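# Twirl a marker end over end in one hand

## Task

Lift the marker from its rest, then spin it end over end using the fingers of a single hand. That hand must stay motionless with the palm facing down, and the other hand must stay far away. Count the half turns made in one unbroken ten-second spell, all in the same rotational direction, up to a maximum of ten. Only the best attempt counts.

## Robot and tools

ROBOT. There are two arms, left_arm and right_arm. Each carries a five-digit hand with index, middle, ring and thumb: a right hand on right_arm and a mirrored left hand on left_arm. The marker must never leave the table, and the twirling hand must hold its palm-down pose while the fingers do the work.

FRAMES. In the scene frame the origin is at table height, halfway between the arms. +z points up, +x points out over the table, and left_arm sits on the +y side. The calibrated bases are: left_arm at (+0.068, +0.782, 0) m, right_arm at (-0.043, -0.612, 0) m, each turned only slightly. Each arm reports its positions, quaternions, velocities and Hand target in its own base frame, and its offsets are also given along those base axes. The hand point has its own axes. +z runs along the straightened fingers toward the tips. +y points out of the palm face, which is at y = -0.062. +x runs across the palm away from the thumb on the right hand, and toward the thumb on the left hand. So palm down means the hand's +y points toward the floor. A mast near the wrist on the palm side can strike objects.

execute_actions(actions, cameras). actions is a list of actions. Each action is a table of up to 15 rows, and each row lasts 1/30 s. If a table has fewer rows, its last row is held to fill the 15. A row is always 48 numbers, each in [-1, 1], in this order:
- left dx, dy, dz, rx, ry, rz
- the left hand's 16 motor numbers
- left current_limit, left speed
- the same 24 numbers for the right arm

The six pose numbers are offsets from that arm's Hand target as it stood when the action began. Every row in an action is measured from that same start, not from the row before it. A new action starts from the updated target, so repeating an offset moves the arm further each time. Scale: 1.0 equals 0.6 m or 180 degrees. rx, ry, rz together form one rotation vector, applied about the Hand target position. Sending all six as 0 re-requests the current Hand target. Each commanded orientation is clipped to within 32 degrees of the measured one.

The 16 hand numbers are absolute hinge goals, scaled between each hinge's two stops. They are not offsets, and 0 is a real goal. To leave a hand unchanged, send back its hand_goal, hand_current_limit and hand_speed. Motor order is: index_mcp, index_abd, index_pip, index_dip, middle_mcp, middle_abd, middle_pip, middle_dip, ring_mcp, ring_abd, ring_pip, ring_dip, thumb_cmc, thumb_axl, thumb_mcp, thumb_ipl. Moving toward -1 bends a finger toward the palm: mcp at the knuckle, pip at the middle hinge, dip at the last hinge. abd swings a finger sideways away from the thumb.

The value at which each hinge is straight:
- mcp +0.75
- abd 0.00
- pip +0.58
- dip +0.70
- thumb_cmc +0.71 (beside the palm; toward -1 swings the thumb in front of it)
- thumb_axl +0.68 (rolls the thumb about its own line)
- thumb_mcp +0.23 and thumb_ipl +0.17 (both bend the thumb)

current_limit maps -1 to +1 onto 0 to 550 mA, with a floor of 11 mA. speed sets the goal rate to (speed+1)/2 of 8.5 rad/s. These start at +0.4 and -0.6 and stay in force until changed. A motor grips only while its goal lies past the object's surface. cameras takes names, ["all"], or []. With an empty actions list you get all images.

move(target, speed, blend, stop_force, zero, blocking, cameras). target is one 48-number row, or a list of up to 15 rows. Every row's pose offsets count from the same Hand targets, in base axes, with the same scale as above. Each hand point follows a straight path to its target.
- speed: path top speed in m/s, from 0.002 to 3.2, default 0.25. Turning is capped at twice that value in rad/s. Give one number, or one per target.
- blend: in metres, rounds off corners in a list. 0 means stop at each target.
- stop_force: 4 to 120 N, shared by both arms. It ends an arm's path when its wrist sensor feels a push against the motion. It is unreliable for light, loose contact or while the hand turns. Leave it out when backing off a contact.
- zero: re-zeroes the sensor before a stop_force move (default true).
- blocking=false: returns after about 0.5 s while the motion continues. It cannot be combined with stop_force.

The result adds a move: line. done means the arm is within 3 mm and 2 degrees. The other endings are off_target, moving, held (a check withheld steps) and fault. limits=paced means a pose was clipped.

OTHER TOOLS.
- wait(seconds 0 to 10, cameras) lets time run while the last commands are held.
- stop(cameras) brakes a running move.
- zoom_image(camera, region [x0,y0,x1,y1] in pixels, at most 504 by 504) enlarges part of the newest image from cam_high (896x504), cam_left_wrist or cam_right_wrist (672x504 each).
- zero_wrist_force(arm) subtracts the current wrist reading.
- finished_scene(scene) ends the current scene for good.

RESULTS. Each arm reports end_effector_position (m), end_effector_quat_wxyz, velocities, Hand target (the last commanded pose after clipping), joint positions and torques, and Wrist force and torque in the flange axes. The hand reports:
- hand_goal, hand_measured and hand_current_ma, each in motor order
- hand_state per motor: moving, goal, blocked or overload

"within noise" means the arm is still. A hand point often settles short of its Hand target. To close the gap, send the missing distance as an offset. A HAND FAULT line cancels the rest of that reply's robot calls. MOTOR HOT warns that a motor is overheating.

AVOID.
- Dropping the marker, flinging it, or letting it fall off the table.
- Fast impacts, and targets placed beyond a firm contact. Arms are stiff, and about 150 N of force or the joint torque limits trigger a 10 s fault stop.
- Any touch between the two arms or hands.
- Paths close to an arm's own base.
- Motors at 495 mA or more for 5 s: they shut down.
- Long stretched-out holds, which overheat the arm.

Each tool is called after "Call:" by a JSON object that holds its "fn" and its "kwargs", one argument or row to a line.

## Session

Scene 1 done. Now scene 2.

Call:
{"fn": "execute_actions", "kwargs": {
  "actions": []
}}

Scene clock: 0.00 s.
left_arm: end_effector_position=(+0.3760, +0.1514, +0.2300) hand_goal=(+0.754, +0.000, +0.576, +0.696, +0.754, +0.000, +0.576, +0.696, +0.754, +0.000, +0.576, +0.696, +0.714, +0.678, +0.226, +0.168) hand_measured=(+0.754, +0.000, +0.576, +0.696, +0.754, +0.000, +0.576, +0.696, +0.754, +0.000, +0.576, +0.696, +0.714, +0.678, +0.226, +0.168) hand_current_ma=(+0, +0, +0, +0, +0, +0, +0, +0, +0, +0, +0, +0, +0, +0, +0, +0) hand_state=(goal, goal, goal, goal, goal, goal, goal, goal, goal, goal, goal, goal, goal, goal, goal, goal) hand_current_limit=0.40 hand_speed=-0.60 end_effector_quat_wxyz=(+0.000, +0.000, +1.000, +0.000) | right_arm: end_effector_position=(+0.4214, +0.1514, +0.2300) hand_goal=(+0.754, +0.000, +0.576, +0.696, +0.754, +0.000, +0.576, +0.696, +0.754, +0.000, +0.576, +0.696, +0.714, +0.678, +0.226, +0.168) hand_measured=(+0.754, +0.000, +0.576, +0.696, +0.754, +0.000, +0.576, +0.696, +0.754, +0.000, +0.576, +0.696, +0.714, +0.678, +0.226, +0.168) hand_current_ma=(+0, +0, +0, +0, +0, +0, +0, +0, +0, +0, +0, +0, +0, +0, +0, +0) hand_state=(goal, goal, goal, goal, goal, goal, goal, goal, goal, goal, goal, goal, goal, goal, goal, goal) hand_current_limit=0.40 hand_speed=-0.60 end_effector_quat_wxyz=(+0.000, +0.000, +1.000, +0.000)
Joint positions: left_arm=[-0.281 -1.556 2.144 0.983 1.571 1.29] | right_arm=[-0.28 -1.556 2.144 0.983 1.571 1.29]
Joint velocities: within noise
Joint torques (N m): no reading
Wrist force (N): no reading
Wrist torque (N m): no reading
Wrist force, peak (N): no reading
Hand target: left_arm +0.3760, +0.1514, +0.2300; +0.000, +0.000, +1.000, +0.000 | right_arm +0.4214, +0.1514, +0.2300; +0.000, +0.000, +1.000, +0.000

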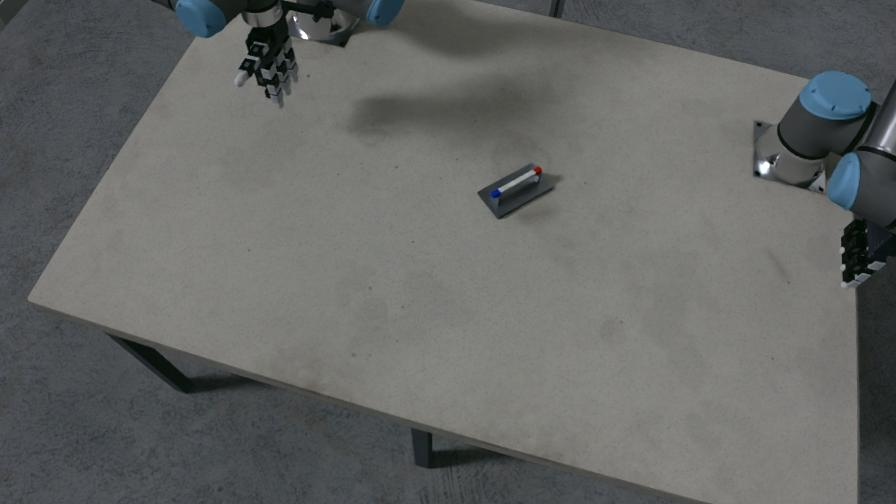

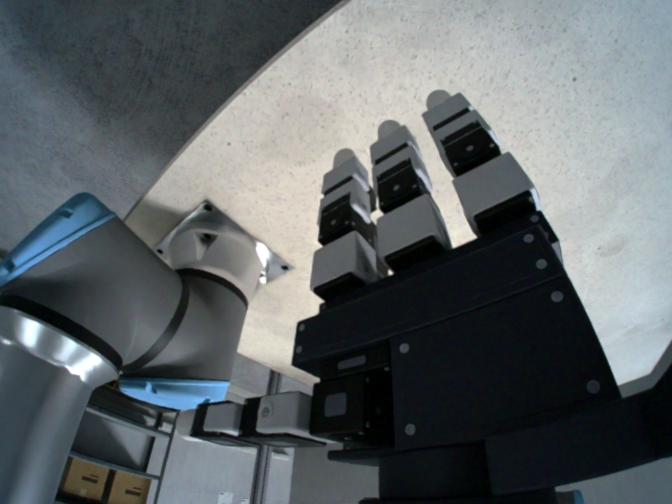

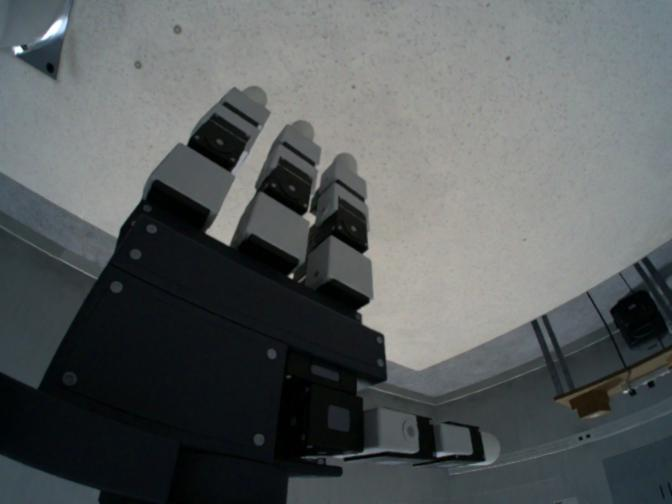

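Call:
{"fn": "zoom_image", "kwargs": {
  "camera": "cam_high",
  "region": [456, 150, 576, 230]
}}

Scaled by 4.200 from the camera's 896x504 image, which has a finer 1280x720 frame.

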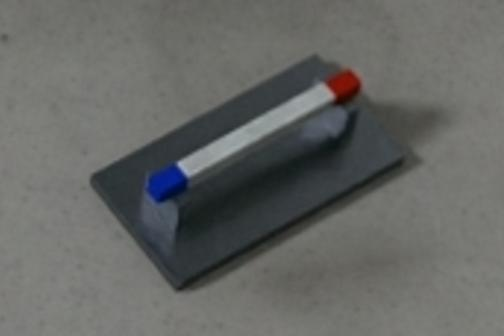

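Call:
{"fn": "zoom_image", "kwargs": {
  "camera": "cam_high",
  "region": [486, 160, 546, 200]
}}

Call:
{"fn": "zoom_image", "kwargs": {
  "camera": "cam_high",
  "region": [470, 156, 560, 222]
}}

Scaled by 8.400 from the camera's 896x504 image, which has a finer 1280x720 frame.

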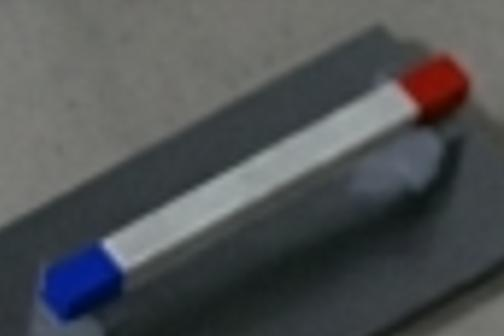

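Scaled by 5.600 from the camera's 896x504 image, which has a finer 1280x720 frame.

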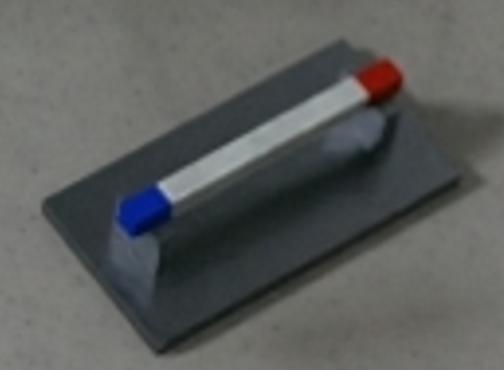

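Call:
{"fn": "move", "kwargs": {
  "target": [0,0,0,0,0,0,0.754,0,0.576,0.696,0.754,0,0.576,0.696,0.754,0,0.576,0.696,0.714,0.678,0.226,0.168,0.4,-0.6,0.05,0.75,0,-0.2127,-0.5765,0.5765,0.70,0,0.504,0.30,0.98,0,0.577,0.656,-0.17,0,0.28,0.24,0.714,0.677,0.75,-0.86,0.4,-0.6],
  "speed": 0.35,
  "cameras": ["cam_high", "cam_right_wrist"]
}}

Scene clock: 128.03 s.
left_arm: end_effector_position=(+0.3760, +0.1514, +0.2300) hand_goal=(+0.754, +0.000, +0.576, +0.696, +0.754, +0.000, +0.576, +0.696, +0.754, +0.000, +0.576, +0.696, +0.714, +0.678, +0.226, +0.168) hand_measured=(+0.754, +0.000, +0.576, +0.696, +0.754, +0.000, +0.576, +0.696, +0.754, +0.000, +0.576, +0.696, +0.714, +0.678, +0.224, +0.168) hand_current_ma=(+0, +0, +0, +0, +0, +0, +0, +0, +0, +0, +0, +0, +0, +0, -1, +0) hand_state=(goal, goal, goal, goal, goal, goal, goal, goal, goal, goal, goal, goal, goal, goal, goal, goal) hand_current_limit=0.40 hand_speed=-0.60 end_effector_quat_wxyz=(+0.000, +0.000, +1.000, +0.000) | right_arm: end_effector_position=(+0.4513, +0.6014, +0.2300) hand_goal=(+0.700, +0.000, +0.504, +0.300, +0.980, +0.000, +0.578, +0.656, -0.170, +0.000, +0.280, +0.240, +0.714, +0.678, +0.750, -0.860) hand_measured=(+0.692, +0.000, +0.504, +0.302, +0.972, +0.000, +0.576, +0.658, -0.172, +0.000, +0.282, +0.244, +0.708, +0.678, +0.748, -0.858) hand_current_ma=(-1, +0, +0, +0, -1, +0, +0, +0, +0, +0, +0, +0, +0, +0, +0, +0) hand_state=(goal, goal, goal, goal, goal, goal, goal, goal, goal, goal, goal, goal, goal, goal, goal, goal) hand_current_limit=0.40 hand_speed=-0.60 end_effector_quat_wxyz=(+0.663, -0.663, +0.245, -0.245)
Joint positions: left_arm=[-0.281 -1.556 2.144 0.983 1.571 1.29] | right_arm=[0.56 -1.525 2.202 -0.677 1.267 0]
Joint torques (N m): left_arm=[0.19 -35.73 -29.28 4.51 0.26 -0.36] | right_arm=[-18.33 -39.01 -28.65 -1.24 -2.86 -1.93]
Wrist force (N): left_arm=[0.0 0.1 -0.1] | right_arm=[0.9 1.7 -2.6]
Wrist torque (N m): left_arm=[0.02 -0.01 0.00] | right_arm=[0.19 -0.08 0.23]
Wrist force, peak (N): left_arm=[0.4 -0.1 0.6] | right_arm=[3.2 1.7 -1.4]
Hand target: left_arm +0.3760, +0.1514, +0.2300; +0.000, +0.000, +1.000, +0.000 | right_arm +0.4514, +0.6014, +0.2300; +0.663, -0.663, +0.245, -0.245
Off the commanded pose: left_arm 0.000 m, 0 deg | right_arm 0.000 m, 0 deg.
move: done
Images, in order (width x height): cam_high 896x504, cam_right_wrist 672x504.

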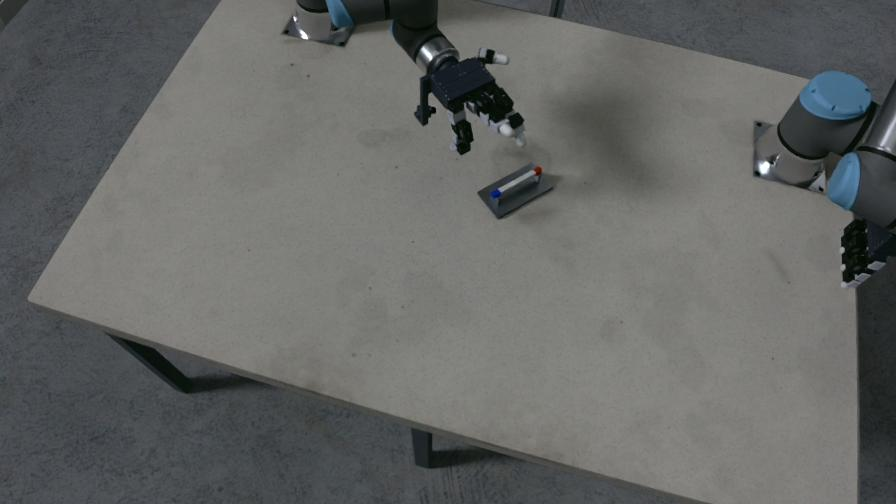

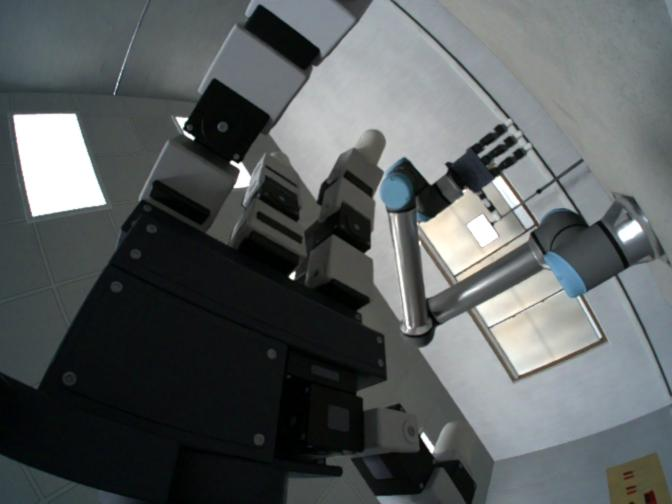

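Call:
{"fn": "move", "kwargs": {
  "target": [0,0,0,0,0,0,0.754,0,0.576,0.696,0.754,0,0.576,0.696,0.754,0,0.576,0.696,0.714,0.678,0.226,0.168,0.4,-0.6,0.0407,0.2692,-0.1167,-0.0194,0.0166,0,0.70,0,0.504,0.30,0.98,0,0.577,0.656,-0.17,0.76,0.28,0.24,-0.848,0.677,0.75,-0.86,0.4,-0.6],
  "speed": 0.2,
  "cameras": ["cam_high", "cam_right_wrist"]
}}

Scene clock: 137.27 s.
left_arm: end_effector_position=(+0.3760, +0.1514, +0.2300) hand_goal=(+0.754, +0.000, +0.576, +0.696, +0.754, +0.000, +0.576, +0.696, +0.754, +0.000, +0.576, +0.696, +0.714, +0.678, +0.226, +0.168) hand_measured=(+0.754, +0.000, +0.576, +0.696, +0.754, +0.000, +0.576, +0.696, +0.754, +0.000, +0.576, +0.696, +0.714, +0.678, +0.224, +0.168) hand_current_ma=(+0, +0, +0, +0, +0, +0, +0, +0, +0, +0, +0, +0, +0, +0, -1, +0) hand_state=(goal, goal, goal, goal, goal, goal, goal, goal, goal, goal, goal, goal, goal, goal, goal, goal) hand_current_limit=0.40 hand_speed=-0.60 end_effector_quat_wxyz=(+0.000, +0.000, +1.000, +0.000) | right_arm: end_effector_position=(+0.4758, +0.7629, +0.1600) hand_goal=(+0.700, +0.000, +0.504, +0.300, +0.980, +0.000, +0.578, +0.656, -0.170, +0.760, +0.280, +0.240, -0.848, +0.678, +0.750, -0.860) hand_measured=(+0.692, +0.000, +0.504, +0.302, +0.972, +0.000, +0.576, +0.658, -0.172, +0.750, +0.282, +0.244, -0.842, +0.678, +0.748, -0.858) hand_current_ma=(-1, +0, +0, +0, -1, +0, +0, +0, +0, -1, +0, +0, +1, +0, +0, +0) hand_state=(goal, goal, goal, goal, goal, goal, goal, goal, goal, goal, goal, goal, goal, goal, goal, goal) hand_current_limit=0.40 hand_speed=-0.60 end_effector_quat_wxyz=(-0.636, +0.689, -0.254, +0.235)
Joint positions: left_arm=[-0.281 -1.556 2.144 0.983 1.571 1.29] | right_arm=[0.766 -1.218 1.926 -0.627 1.473 -0.008]
Joint torques (N m): left_arm=[0.42 -36.06 -29.92 4.56 0.17 -0.45] | right_arm=[-5.01 -42.74 -38.42 -5.76 -0.8 2.87]
Wrist force (N): left_arm=[0.1 -0.1 0.1] | right_arm=[0.6 1.7 -2.1]
Wrist torque (N m): left_arm=[-0.02 -0.02 0.01] | right_arm=[0.16 -0.04 0.31]
Wrist force, peak (N): left_arm=[0.0 0.3 0.6] | right_arm=[2.3 0.9 -4.5]
Hand target: left_arm +0.3760, +0.1514, +0.2300; +0.000, +0.000, +1.000, +0.000 | right_arm +0.4758, +0.7629, +0.1600; -0.636, +0.689, -0.254, +0.235
Off the commanded pose: left_arm 0.000 m, 0 deg | right_arm 0.000 m, 0 deg.
move: done
Images, in order (width x height): cam_high 896x504, cam_right_wrist 672x504.

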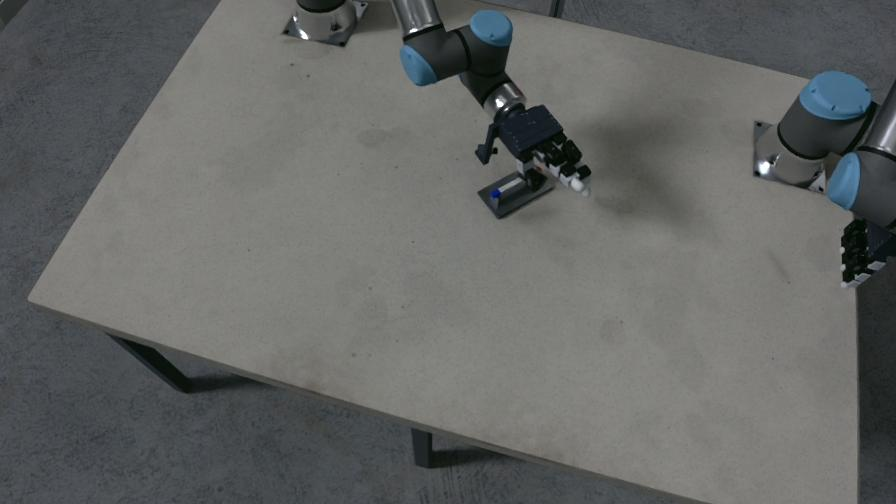

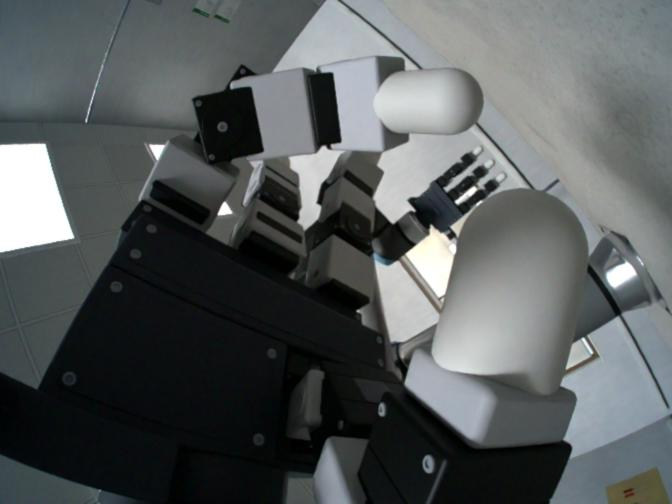

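Call:
{"fn": "zoom_image", "kwargs": {
  "camera": "cam_high",
  "region": [470, 100, 600, 222]
}}

Scaled by 3.877 from the camera's 896x504 image, which has a finer 1280x720 frame.

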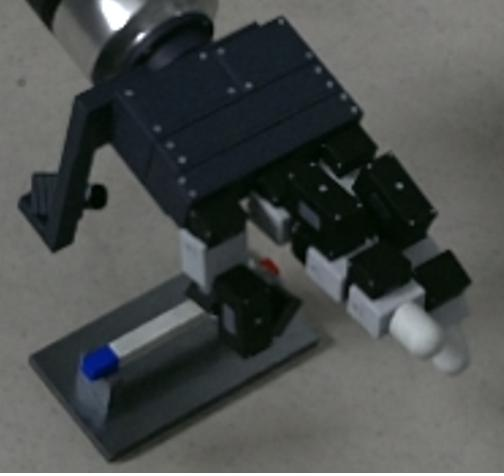

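Call:
{"fn": "move", "kwargs": {
  "target": [0,0,0,0,0,0,0.754,0,0.576,0.696,0.754,0,0.576,0.696,0.754,0,0.576,0.696,0.714,0.678,0.226,0.168,0.4,-0.6,0,0,-0.1033,0,0,0,0.70,0,0.504,0.30,0.98,0,0.577,0.656,-0.17,0.76,0.28,0.24,-0.848,0.677,0.75,-0.86,0.4,-0.6],
  "speed": 0.12,
  "cameras": ["cam_high", "cam_right_wrist"]
}}

Call:
{"fn": "zoom_image", "kwargs": {
  "camera": "cam_high",
  "region": [460, 110, 600, 232]
}}

Scene clock: 158.70 s.
left_arm: end_effector_position=(+0.3760, +0.1514, +0.2300) hand_goal=(+0.754, +0.000, +0.576, +0.696, +0.754, +0.000, +0.576, +0.696, +0.754, +0.000, +0.576, +0.696, +0.714, +0.678, +0.226, +0.168) hand_measured=(+0.754, +0.000, +0.576, +0.696, +0.754, +0.000, +0.576, +0.696, +0.754, +0.000, +0.576, +0.696, +0.714, +0.678, +0.224, +0.168) hand_current_ma=(+0, +0, +0, +0, +0, +0, +0, +0, +0, +0, +0, +0, +0, +0, -1, +0) hand_state=(goal, goal, goal, goal, goal, goal, goal, goal, goal, goal, goal, goal, goal, goal, goal, goal) hand_current_limit=0.40 hand_speed=-0.60 end_effector_quat_wxyz=(+0.000, +0.000, +1.000, +0.000) | right_arm: end_effector_position=(+0.4758, +0.7629, +0.0980) hand_goal=(+0.700, +0.000, +0.504, +0.300, +0.980, +0.000, +0.578, +0.656, -0.170, +0.760, +0.280, +0.240, -0.848, +0.678, +0.750, -0.860) hand_measured=(+0.692, +0.000, +0.504, +0.302, +0.972, +0.000, +0.576, +0.658, -0.172, +0.750, +0.282, +0.244, -0.842, +0.678, +0.748, -0.858) hand_current_ma=(-1, +0, +0, +0, -1, +0, +0, +0, +0, -1, +0, +0, +1, +0, +0, +0) hand_state=(goal, goal, goal, goal, goal, goal, goal, goal, goal, goal, goal, goal, goal, goal, goal, goal) hand_current_limit=0.40 hand_speed=-0.60 end_effector_quat_wxyz=(-0.636, +0.689, -0.254, +0.235)
Joint positions: left_arm=[-0.281 -1.556 2.144 0.983 1.571 1.29] | right_arm=[0.766 -1.143 1.959 -0.735 1.473 -0.008]
Joint torques (N m): left_arm=[-0.04 -36.85 -29.17 4.93 0.51 -0.56] | right_arm=[-13.34 -53.84 -33.58 -0.72 1.32 1.08]
Wrist force (N): left_arm=[0.3 -0.1 0.3] | right_arm=[0.9 1.6 -2.0]
Wrist torque (N m): left_arm=[-0.03 -0.04 0.03] | right_arm=[0.13 -0.13 0.37]
Wrist force, peak (N): left_arm=[0.6 -0.1 0.3] | right_arm=[1.1 3.5 -2.1]
Hand target: left_arm +0.3760, +0.1514, +0.2300; +0.000, +0.000, +1.000, +0.000 | right_arm +0.4758, +0.7629, +0.0980; -0.636, +0.689, -0.254, +0.235
Off the commanded pose: left_arm 0.000 m, 0 deg | right_arm 0.000 m, 0 deg.
move: done
Images, in order (width x height): cam_high 896x504, cam_right_wrist 672x504.

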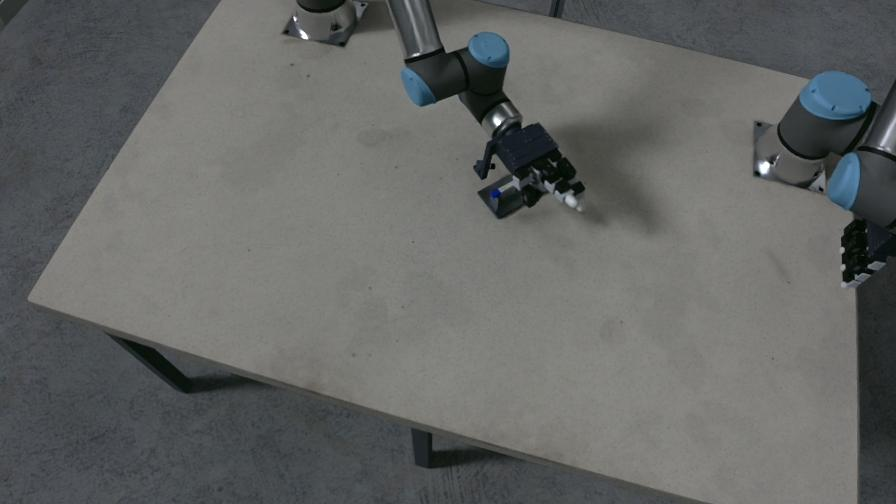

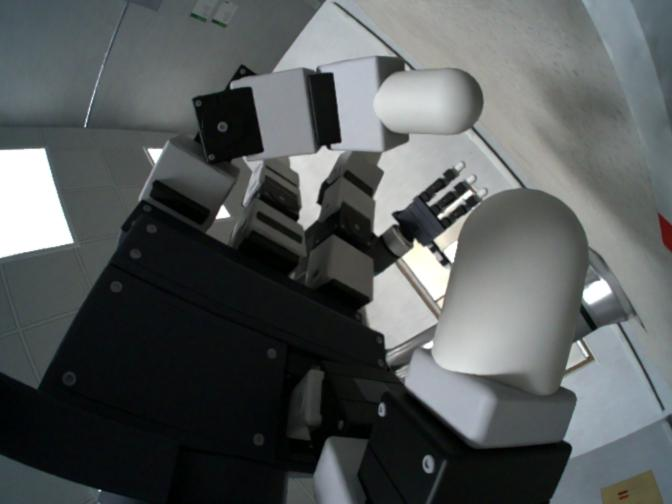

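Scaled by 3.600 from the camera's 896x504 image, which has a finer 1280x720 frame.

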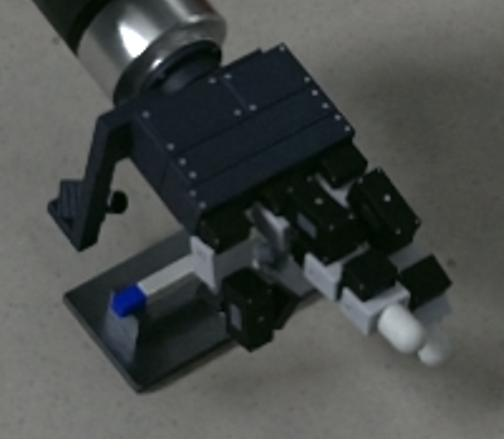

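Call:
{"fn": "move", "kwargs": {
  "target": [0,0,0,0,0,0,0.754,0,0.576,0.696,0.754,0,0.576,0.696,0.754,0,0.576,0.696,0.714,0.678,0.226,0.168,0.4,-0.6,0,0,-0.0333,0,0,0,0.70,0,0.504,0.30,0.98,0,0.577,0.656,-0.17,0.76,0.28,0.24,-0.848,0.677,0.75,-0.86,0.4,-0.6],
  "speed": 0.06,
  "cameras": ["cam_high", "cam_right_wrist"]
}}

Call:
{"fn": "zoom_image", "kwargs": {
  "camera": "cam_high",
  "region": [480, 150, 570, 222]
}}

Call:
{"fn": "zoom_image", "kwargs": {
  "camera": "cam_right_wrist",
  "region": [380, 0, 672, 320]
}}

Scene clock: 170.80 s.
left_arm: end_effector_position=(+0.3760, +0.1514, +0.2300) hand_goal=(+0.754, +0.000, +0.576, +0.696, +0.754, +0.000, +0.576, +0.696, +0.754, +0.000, +0.576, +0.696, +0.714, +0.678, +0.226, +0.168) hand_measured=(+0.754, +0.000, +0.576, +0.696, +0.754, +0.000, +0.576, +0.696, +0.754, +0.000, +0.576, +0.696, +0.714, +0.678, +0.224, +0.168) hand_current_ma=(+0, +0, +0, +0, +0, +0, +0, +0, +0, +0, +0, +0, +0, +0, -1, +0) hand_state=(goal, goal, goal, goal, goal, goal, goal, goal, goal, goal, goal, goal, goal, goal, goal, goal) hand_current_limit=0.40 hand_speed=-0.60 end_effector_quat_wxyz=(+0.000, +0.000, +1.000, +0.000) | right_arm: end_effector_position=(+0.4758, +0.7629, +0.0778) hand_goal=(+0.700, +0.000, +0.504, +0.300, +0.980, +0.000, +0.578, +0.656, -0.170, +0.760, +0.280, +0.240, -0.848, +0.678, +0.750, -0.860) hand_measured=(+0.692, +0.000, +0.504, +0.302, +0.972, +0.000, +0.576, +0.658, -0.172, +0.750, +0.282, +0.244, -0.842, +0.678, +0.748, -0.858) hand_current_ma=(-1, +0, +0, +0, -1, +0, +0, +0, +0, -1, +0, +0, +1, +0, +0, +0) hand_state=(goal, goal, goal, goal, goal, goal, goal, goal, goal, goal, goal, goal, goal, goal, goal, goal) hand_current_limit=0.40 hand_speed=-0.60 end_effector_quat_wxyz=(-0.636, +0.689, -0.254, +0.235) end_effector_velocity=(+0.002, -0.001, +0.003) end_effector_angular_velocity=(-0.001, +0.002, -0.002)
Joint positions: left_arm=[-0.281 -1.556 2.144 0.983 1.571 1.29] | right_arm=[0.766 -1.117 1.967 -0.77 1.473 -0.008]
Joint velocities: left_arm=[within noise] | right_arm=[-0.003 -0.004 -0.002 0.007 0 0.001]
Joint torques (N m): left_arm=[-0.41 -35.92 -29.56 4.86 0.59 -0.62] | right_arm=[16.43 -75.07 -34.74 1.57 1.33 0.79]
Wrist force (N): left_arm=[0.0 0.3 0.1] | right_arm=[0.7 1.5 -2.1]
Wrist torque (N m): left_arm=[0.02 0.00 -0.01] | right_arm=[0.14 -0.10 0.35]
Wrist force, peak (N): left_arm=[0.4 0.2 0.3] | right_arm=[1.0 2.0 -2.4]
Hand target: left_arm +0.3760, +0.1514, +0.2300; +0.000, +0.000, +1.000, +0.000 | right_arm +0.4758, +0.7629, +0.0780; -0.636, +0.689, -0.254, +0.235
Off the commanded pose: left_arm 0.000 m, 0 deg | right_arm 0.000 m, 0 deg.
move: done
Images, in order (width x height): cam_high 896x504, cam_right_wrist 672x504.

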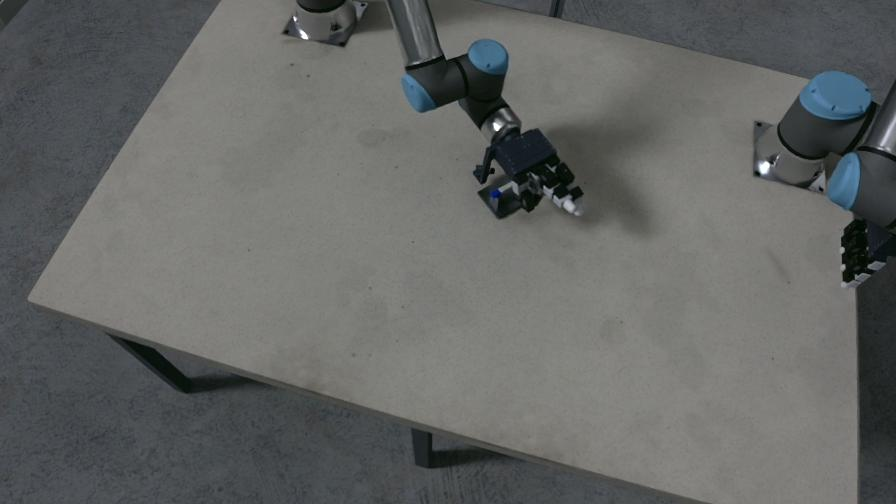

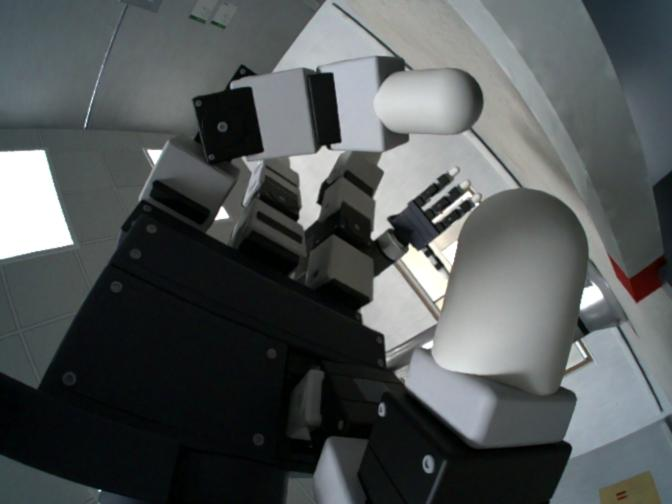

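Scaled by 5.600 from the camera's 896x504 image, which has a finer 1280x720 frame.

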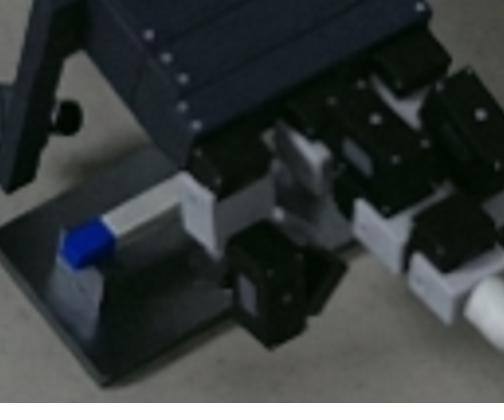

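Scaled by 1.575 from the camera's 672x504 image, which has a finer 960x720 frame.

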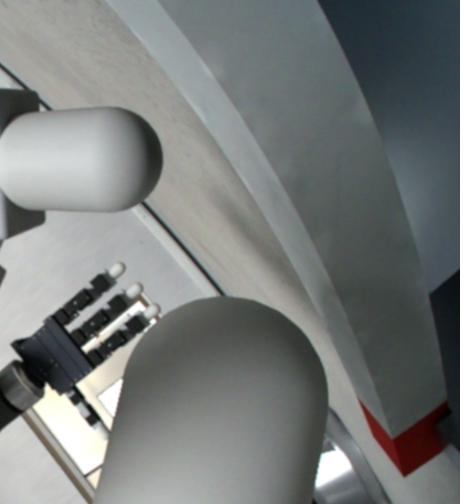

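Call:
{"fn": "move", "kwargs": {
  "target": [0,0,0,0,0,0,0.754,0,0.576,0.696,0.754,0,0.576,0.696,0.754,0,0.576,0.696,0.714,0.678,0.226,0.168,0.4,-0.6,0,0,-0.02,0,0,0,0.70,0,0.504,0.30,0.98,0,0.577,0.656,-0.17,0.76,0.28,0.24,-0.848,0.677,0.75,-0.86,0.4,-0.6],
  "speed": 0.03,
  "stop_force": 5,
  "cameras": ["cam_high", "cam_right_wrist"]
}}

Call:
{"fn": "zoom_image", "kwargs": {
  "camera": "cam_right_wrist",
  "region": [330, 0, 672, 320]
}}

Scene clock: 189.73 s.
left_arm: end_effector_position=(+0.3760, +0.1514, +0.2300) hand_goal=(+0.754, +0.000, +0.576, +0.696, +0.754, +0.000, +0.576, +0.696, +0.754, +0.000, +0.576, +0.696, +0.714, +0.678, +0.226, +0.168) hand_measured=(+0.754, +0.000, +0.576, +0.696, +0.754, +0.000, +0.576, +0.696, +0.754, +0.000, +0.576, +0.696, +0.714, +0.678, +0.224, +0.168) hand_current_ma=(+0, +0, +0, +0, +0, +0, +0, +0, +0, +0, +0, +0, +0, +0, -1, +0) hand_state=(goal, goal, goal, goal, goal, goal, goal, goal, goal, goal, goal, goal, goal, goal, goal, goal) hand_current_limit=0.40 hand_speed=-0.60 end_effector_quat_wxyz=(+0.000, +0.000, +1.000, +0.000) | right_arm: end_effector_position=(+0.4758, +0.7629, +0.0660) hand_goal=(+0.700, +0.000, +0.504, +0.300, +0.980, +0.000, +0.578, +0.656, -0.170, +0.760, +0.280, +0.240, -0.848, +0.678, +0.750, -0.860) hand_measured=(+0.692, +0.000, +0.504, +0.302, +0.972, +0.000, +0.576, +0.658, -0.172, +0.750, +0.282, +0.244, -0.842, +0.678, +0.748, -0.858) hand_current_ma=(-1, +0, +0, +0, -1, +0, +0, +0, +0, -1, +0, +0, +1, +0, +0, +0) hand_state=(goal, goal, goal, goal, goal, goal, goal, goal, goal, goal, goal, goal, goal, goal, goal, goal) hand_current_limit=0.40 hand_speed=-0.60 end_effector_quat_wxyz=(-0.636, +0.689, -0.254, +0.235)
Joint positions: left_arm=[-0.281 -1.556 2.144 0.983 1.571 1.29] | right_arm=[0.766 -1.101 1.971 -0.79 1.473 -0.008]
Joint torques (N m): left_arm=[-1.07 -37.05 -29.38 5.39 0.46 -0.5] | right_arm=[16.84 -78.2 -33.89 2.34 1.24 0.66]
Wrist force (N): left_arm=[0.1 -0.1 0.2] | right_arm=[0.5 1.4 -2.4]
Wrist torque (N m): left_arm=[-0.03 -0.01 0.01] | right_arm=[0.15 -0.06 0.33]
Wrist force, peak (N): left_arm=[0.4 -0.1 0.4] | right_arm=[0.8 1.4 -2.8]
Hand target: left_arm +0.3760, +0.1514, +0.2300; +0.000, +0.000, +1.000, +0.000 | right_arm +0.4758, +0.7629, +0.0660; -0.636, +0.689, -0.254, +0.235
Off the commanded pose: left_arm 0.000 m, 0 deg | right_arm 0.000 m, 0 deg.
move: done
Images, in order (width x height): cam_high 896x504, cam_right_wrist 672x504.

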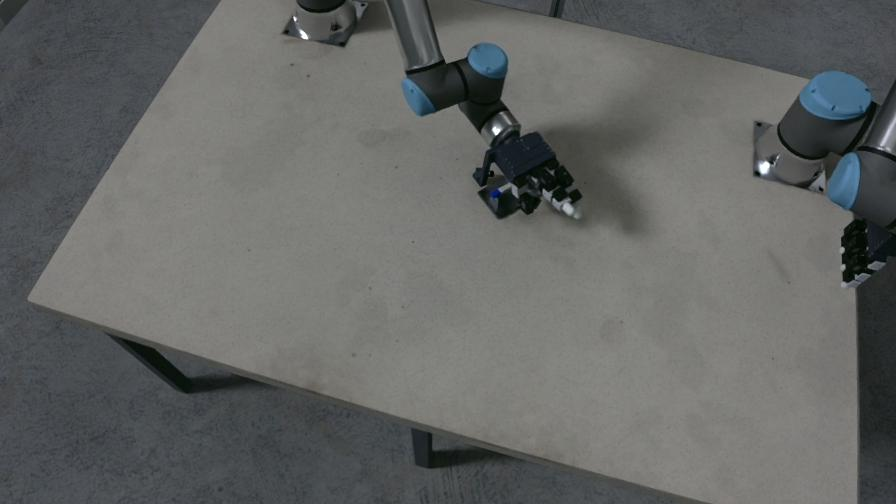

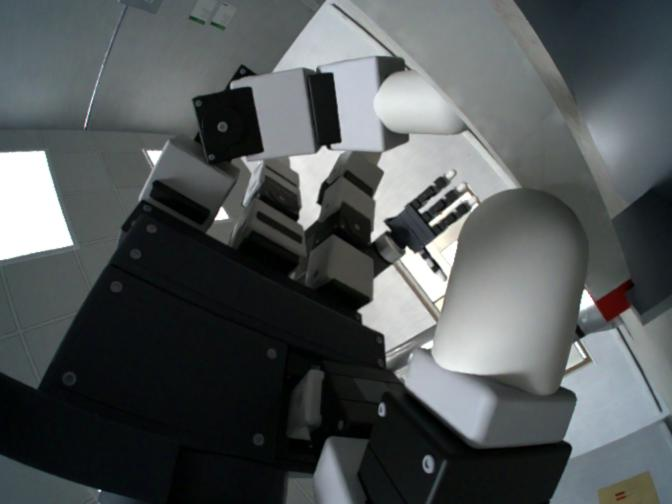

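Scaled by 1.474 from the camera's 672x504 image, which has a finer 960x720 frame.

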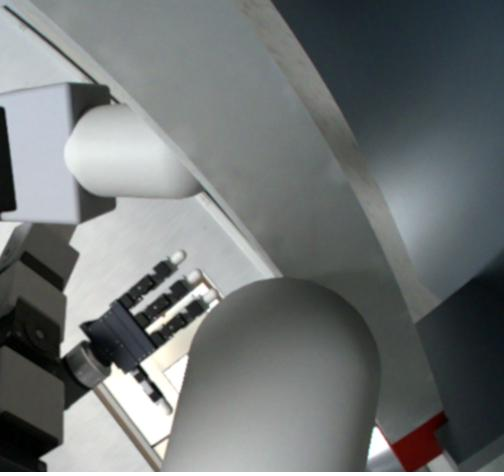

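Call:
{"fn": "move", "kwargs": {
  "target": [0,0,0,0,0,0,0.754,0,0.576,0.696,0.754,0,0.576,0.696,0.754,0,0.576,0.696,0.714,0.678,0.226,0.168,0.4,-0.6,0,0,-0.0123,0,0,0,0.70,0,0.504,0.30,0.98,0,0.577,0.656,-0.17,0.76,0.28,0.24,-0.848,0.677,0.75,-0.86,0.4,-0.6],
  "speed": 0.02,
  "stop_force": 5,
  "cameras": ["cam_high", "cam_right_wrist"]
}}

Call:
{"fn": "zoom_image", "kwargs": {
  "camera": "cam_right_wrist",
  "region": [330, 0, 672, 320]
}}

Call:
{"fn": "zoom_image", "kwargs": {
  "camera": "cam_high",
  "region": [470, 150, 560, 222]
}}

Scene clock: 196.43 s.
left_arm: end_effector_position=(+0.3760, +0.1514, +0.2300) hand_goal=(+0.754, +0.000, +0.576, +0.696, +0.754, +0.000, +0.576, +0.696, +0.754, +0.000, +0.576, +0.696, +0.714, +0.678, +0.226, +0.168) hand_measured=(+0.754, +0.000, +0.576, +0.696, +0.754, +0.000, +0.576, +0.696, +0.754, +0.000, +0.576, +0.696, +0.714, +0.678, +0.224, +0.168) hand_current_ma=(+0, +0, +0, +0, +0, +0, +0, +0, +0, +0, +0, +0, +0, +0, -1, +0) hand_state=(goal, goal, goal, goal, goal, goal, goal, goal, goal, goal, goal, goal, goal, goal, goal, goal) hand_current_limit=0.40 hand_speed=-0.60 end_effector_quat_wxyz=(+0.000, +0.000, +1.000, +0.000) | right_arm: end_effector_position=(+0.4758, +0.7629, +0.0587) hand_goal=(+0.700, +0.000, +0.504, +0.300, +0.980, +0.000, +0.578, +0.656, -0.170, +0.760, +0.280, +0.240, -0.848, +0.678, +0.750, -0.860) hand_measured=(+0.692, +0.000, +0.504, +0.302, +0.972, +0.000, +0.576, +0.658, -0.172, +0.750, +0.282, +0.244, -0.842, +0.678, +0.748, -0.858) hand_current_ma=(-1, +0, +0, +0, -1, +0, +0, +0, +0, -1, +0, +0, +1, +0, +0, +0) hand_state=(goal, goal, goal, goal, goal, goal, goal, goal, goal, goal, goal, goal, goal, goal, goal, goal) hand_current_limit=0.40 hand_speed=-0.60 end_effector_quat_wxyz=(-0.636, +0.689, -0.254, +0.235)
Joint positions: left_arm=[-0.281 -1.556 2.144 0.983 1.571 1.29] | right_arm=[0.766 -1.091 1.974 -0.802 1.473 -0.008]
Joint torques (N m): left_arm=[0.41 -37.87 -29.49 5.27 0.53 -0.68] | right_arm=[17.64 -78.19 -33.52 2.47 1.23 0.58]
Wrist force (N): left_arm=[0.1 0.0 0.0] | right_arm=[0.5 1.6 -1.9]
Wrist torque (N m): left_arm=[-0.01 -0.01 0.01] | right_arm=[0.14 -0.05 0.32]
Wrist force, peak (N): left_arm=[0.4 0.1 0.4] | right_arm=[0.7 1.9 -2.6]
Hand target: left_arm +0.3760, +0.1514, +0.2300; +0.000, +0.000, +1.000, +0.000 | right_arm +0.4758, +0.7629, +0.0587; -0.636, +0.689, -0.254, +0.235
Off the commanded pose: left_arm 0.000 m, 0 deg | right_arm 0.000 m, 0 deg.
move: done
Images, in order (width x height): cam_high 896x504, cam_right_wrist 672x504.

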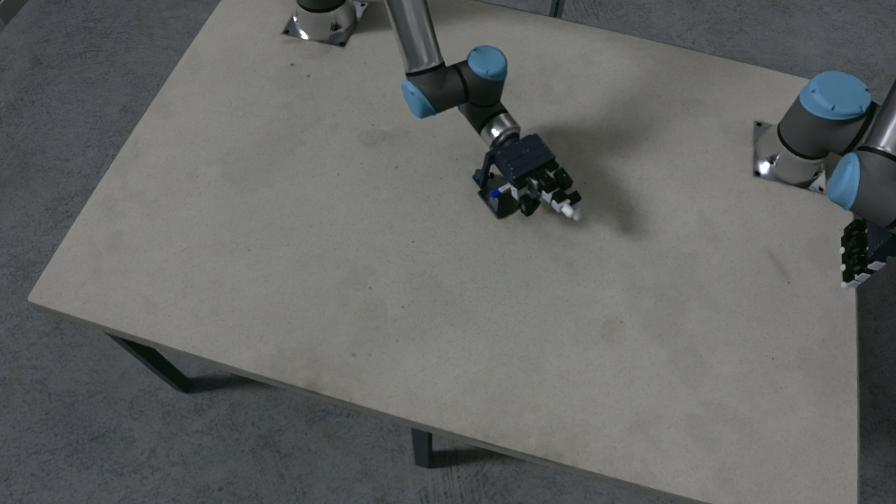

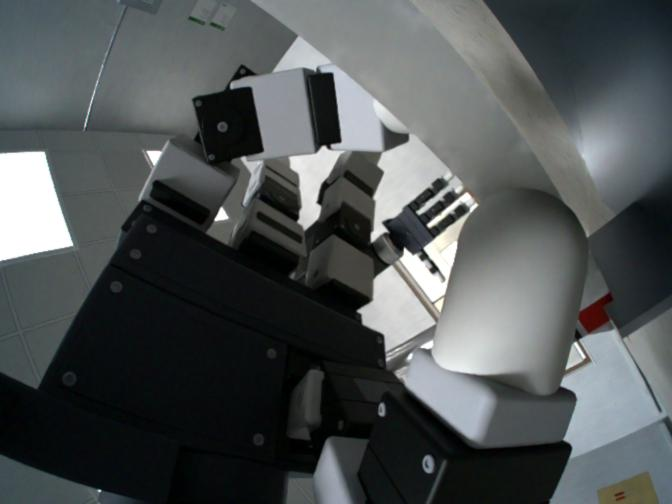

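Scaled by 1.474 from the camera's 672x504 image, which has a finer 960x720 frame.

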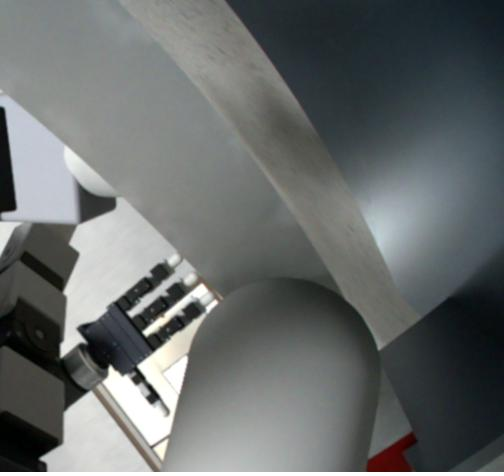

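Scaled by 5.600 from the camera's 896x504 image, which has a finer 1280x720 frame.

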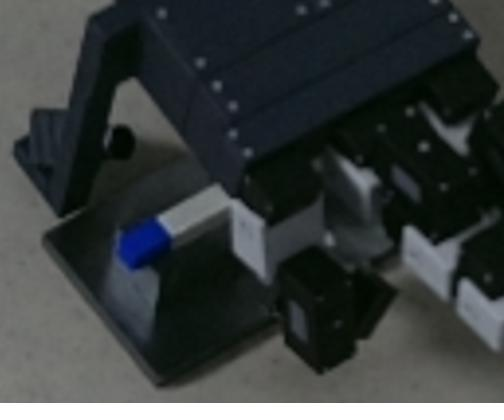

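Call:
{"fn": "move", "kwargs": {
  "target": [0,0,0,0,0,0,0.754,0,0.576,0.696,0.754,0,0.576,0.696,0.754,0,0.576,0.696,0.714,0.678,0.226,0.168,0.4,-0.6,0,0,0,0,0,0,0.70,0,0.504,0.30,0.98,0,0.577,0.656,-0.26,0.757,0.25,0.22,-0.85,0.677,0.71,-0.853,0.4,-0.93],
  "cameras": ["cam_right_wrist"]
}}

Call:
{"fn": "move", "kwargs": {
  "target": [0,0,0,0,0,0,0.754,0,0.576,0.696,0.754,0,0.576,0.696,0.754,0,0.576,0.696,0.714,0.678,0.226,0.168,0.4,-0.6,0,0,0,0,0,0,0.70,0,0.504,0.30,0.98,0,0.577,0.656,-0.29,0.757,0.24,0.215,-0.85,0.677,0.69,-0.853,0.4,-0.94],
  "cameras": ["cam_right_wrist"]
}}

Scene clock: 211.57 s.
left_arm: end_effector_position=(+0.3760, +0.1514, +0.2300) hand_goal=(+0.754, +0.000, +0.576, +0.696, +0.754, +0.000, +0.576, +0.696, +0.754, +0.000, +0.576, +0.696, +0.714, +0.678, +0.226, +0.168) hand_measured=(+0.754, +0.000, +0.576, +0.696, +0.754, +0.000, +0.576, +0.696, +0.754, +0.000, +0.576, +0.696, +0.714, +0.678, +0.224, +0.168) hand_current_ma=(+0, +0, +0, +0, +0, +0, +0, +0, +0, +0, +0, +0, +0, +0, -1, +0) hand_state=(goal, goal, goal, goal, goal, goal, goal, goal, goal, goal, goal, goal, goal, goal, goal, goal) hand_current_limit=0.40 hand_speed=-0.60 end_effector_quat_wxyz=(+0.000, +0.000, +1.000, +0.000) | right_arm: end_effector_position=(+0.4758, +0.7629, +0.0587) hand_goal=(+0.700, +0.000, +0.504, +0.300, +0.980, +0.000, +0.578, +0.656, -0.260, +0.758, +0.250, +0.220, -0.850, +0.678, +0.710, -0.852) hand_measured=(+0.692, +0.000, +0.504, +0.302, +0.972, +0.000, +0.576, +0.658, -0.260, +0.750, +0.252, +0.224, -0.844, +0.678, +0.724, -0.852) hand_current_ma=(-1, +0, +0, +0, -1, +0, +0, +0, +0, -1, +0, +0, +1, +0, +4, +0) hand_state=(goal, goal, goal, goal, goal, goal, goal, goal, goal, goal, goal, goal, goal, goal, goal, goal) hand_current_limit=0.40 hand_speed=-0.93 end_effector_quat_wxyz=(-0.636, +0.689, -0.254, +0.235)
Joint positions: left_arm=[-0.281 -1.556 2.144 0.983 1.571 1.29] | right_arm=[0.766 -1.091 1.974 -0.802 1.473 -0.008]
Joint torques (N m): left_arm=[-0.22 -37.17 -29.43 5.52 0.54 -0.86] | right_arm=[17.27 -78.18 -33.49 1.86 1.14 0.6]
Wrist force (N): left_arm=[0.1 0.1 0.3] | right_arm=[0.4 0.9 -3.1]
Wrist torque (N m): left_arm=[0.00 -0.01 0.00] | right_arm=[0.09 -0.04 0.32]
Wrist force, peak (N): left_arm=[-0.1 0.5 0.2] | right_arm=[0.6 1.1 -3.5]
Hand target: left_arm +0.3760, +0.1514, +0.2300; +0.000, +0.000, +1.000, +0.000 | right_arm +0.4758, +0.7629, +0.0587; -0.636, +0.689, -0.254, +0.235
Off the commanded pose: left_arm 0.000 m, 0 deg | right_arm 0.000 m, 0 deg.
move: done
Images, in order (width x height): cam_right_wrist 672x504.

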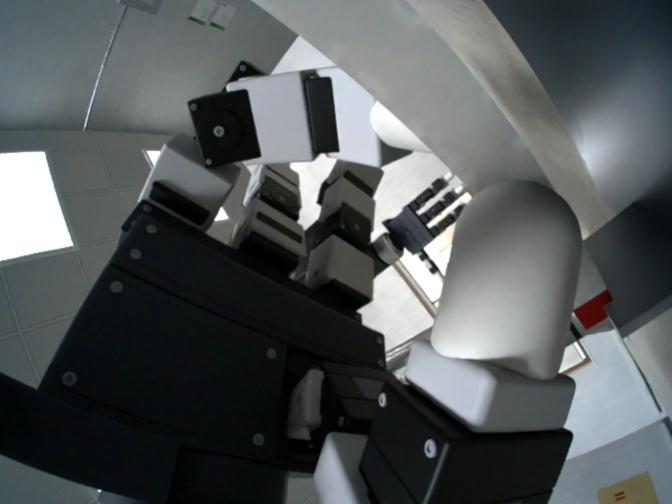

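Scene clock: 212.07 s.
left_arm: end_effector_position=(+0.3760, +0.1514, +0.2300) hand_goal=(+0.754, +0.000, +0.576, +0.696, +0.754, +0.000, +0.576, +0.696, +0.754, +0.000, +0.576, +0.696, +0.714, +0.678, +0.226, +0.168) hand_measured=(+0.754, +0.000, +0.576, +0.696, +0.754, +0.000, +0.576, +0.696, +0.754, +0.000, +0.576, +0.696, +0.714, +0.678, +0.224, +0.168) hand_current_ma=(+0, +0, +0, +0, +0, +0, +0, +0, +0, +0, +0, +0, +0, +0, -1, +0) hand_state=(goal, goal, goal, goal, goal, goal, goal, goal, goal, goal, goal, goal, goal, goal, goal, goal) hand_current_limit=0.40 hand_speed=-0.60 end_effector_quat_wxyz=(+0.000, +0.000, +1.000, +0.000) | right_arm: end_effector_position=(+0.4758, +0.7629, +0.0587) hand_goal=(+0.700, +0.000, +0.504, +0.300, +0.980, +0.000, +0.578, +0.656, -0.290, +0.758, +0.240, +0.216, -0.850, +0.678, +0.690, -0.852) hand_measured=(+0.692, +0.000, +0.504, +0.302, +0.972, +0.000, +0.576, +0.658, -0.290, +0.750, +0.242, +0.220, -0.844, +0.678, +0.720, -0.852) hand_current_ma=(-1, +0, +0, +0, -1, +0, +0, +0, +0, -1, +0, +0, +1, +0, +24, +0) hand_state=(goal, goal, goal, goal, goal, goal, goal, goal, goal, goal, goal, goal, goal, goal, blocked, goal) hand_current_limit=0.40 hand_speed=-0.94 end_effector_quat_wxyz=(-0.636, +0.689, -0.254, +0.235)
Joint positions: left_arm=[-0.281 -1.556 2.144 0.983 1.571 1.29] | right_arm=[0.766 -1.091 1.974 -0.802 1.473 -0.008]
Joint torques (N m): left_arm=[-1.03 -36.47 -29.41 5.39 0.82 -0.85] | right_arm=[17.39 -78.43 -33.07 1.52 1.34 0.59]
Wrist force (N): left_arm=[0.2 0.1 0.0] | right_arm=[0.4 0.4 -4.1]
Wrist torque (N m): left_arm=[0.02 -0.03 0.01] | right_arm=[0.03 -0.03 0.33]
Wrist force, peak (N): left_arm=[0.2 0.2 0.3] | right_arm=[0.4 0.7 -4.4]
Hand target: left_arm +0.3760, +0.1514, +0.2300; +0.000, +0.000, +1.000, +0.000 | right_arm +0.4758, +0.7629, +0.0587; -0.636, +0.689, -0.254, +0.235
Off the commanded pose: left_arm 0.000 m, 0 deg | right_arm 0.000 m, 0 deg.
move: done
Images, in order (width x height): cam_right_wrist 672x504.

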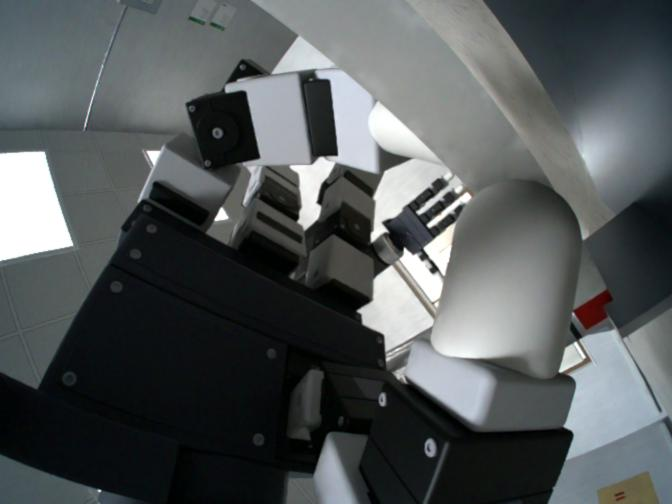

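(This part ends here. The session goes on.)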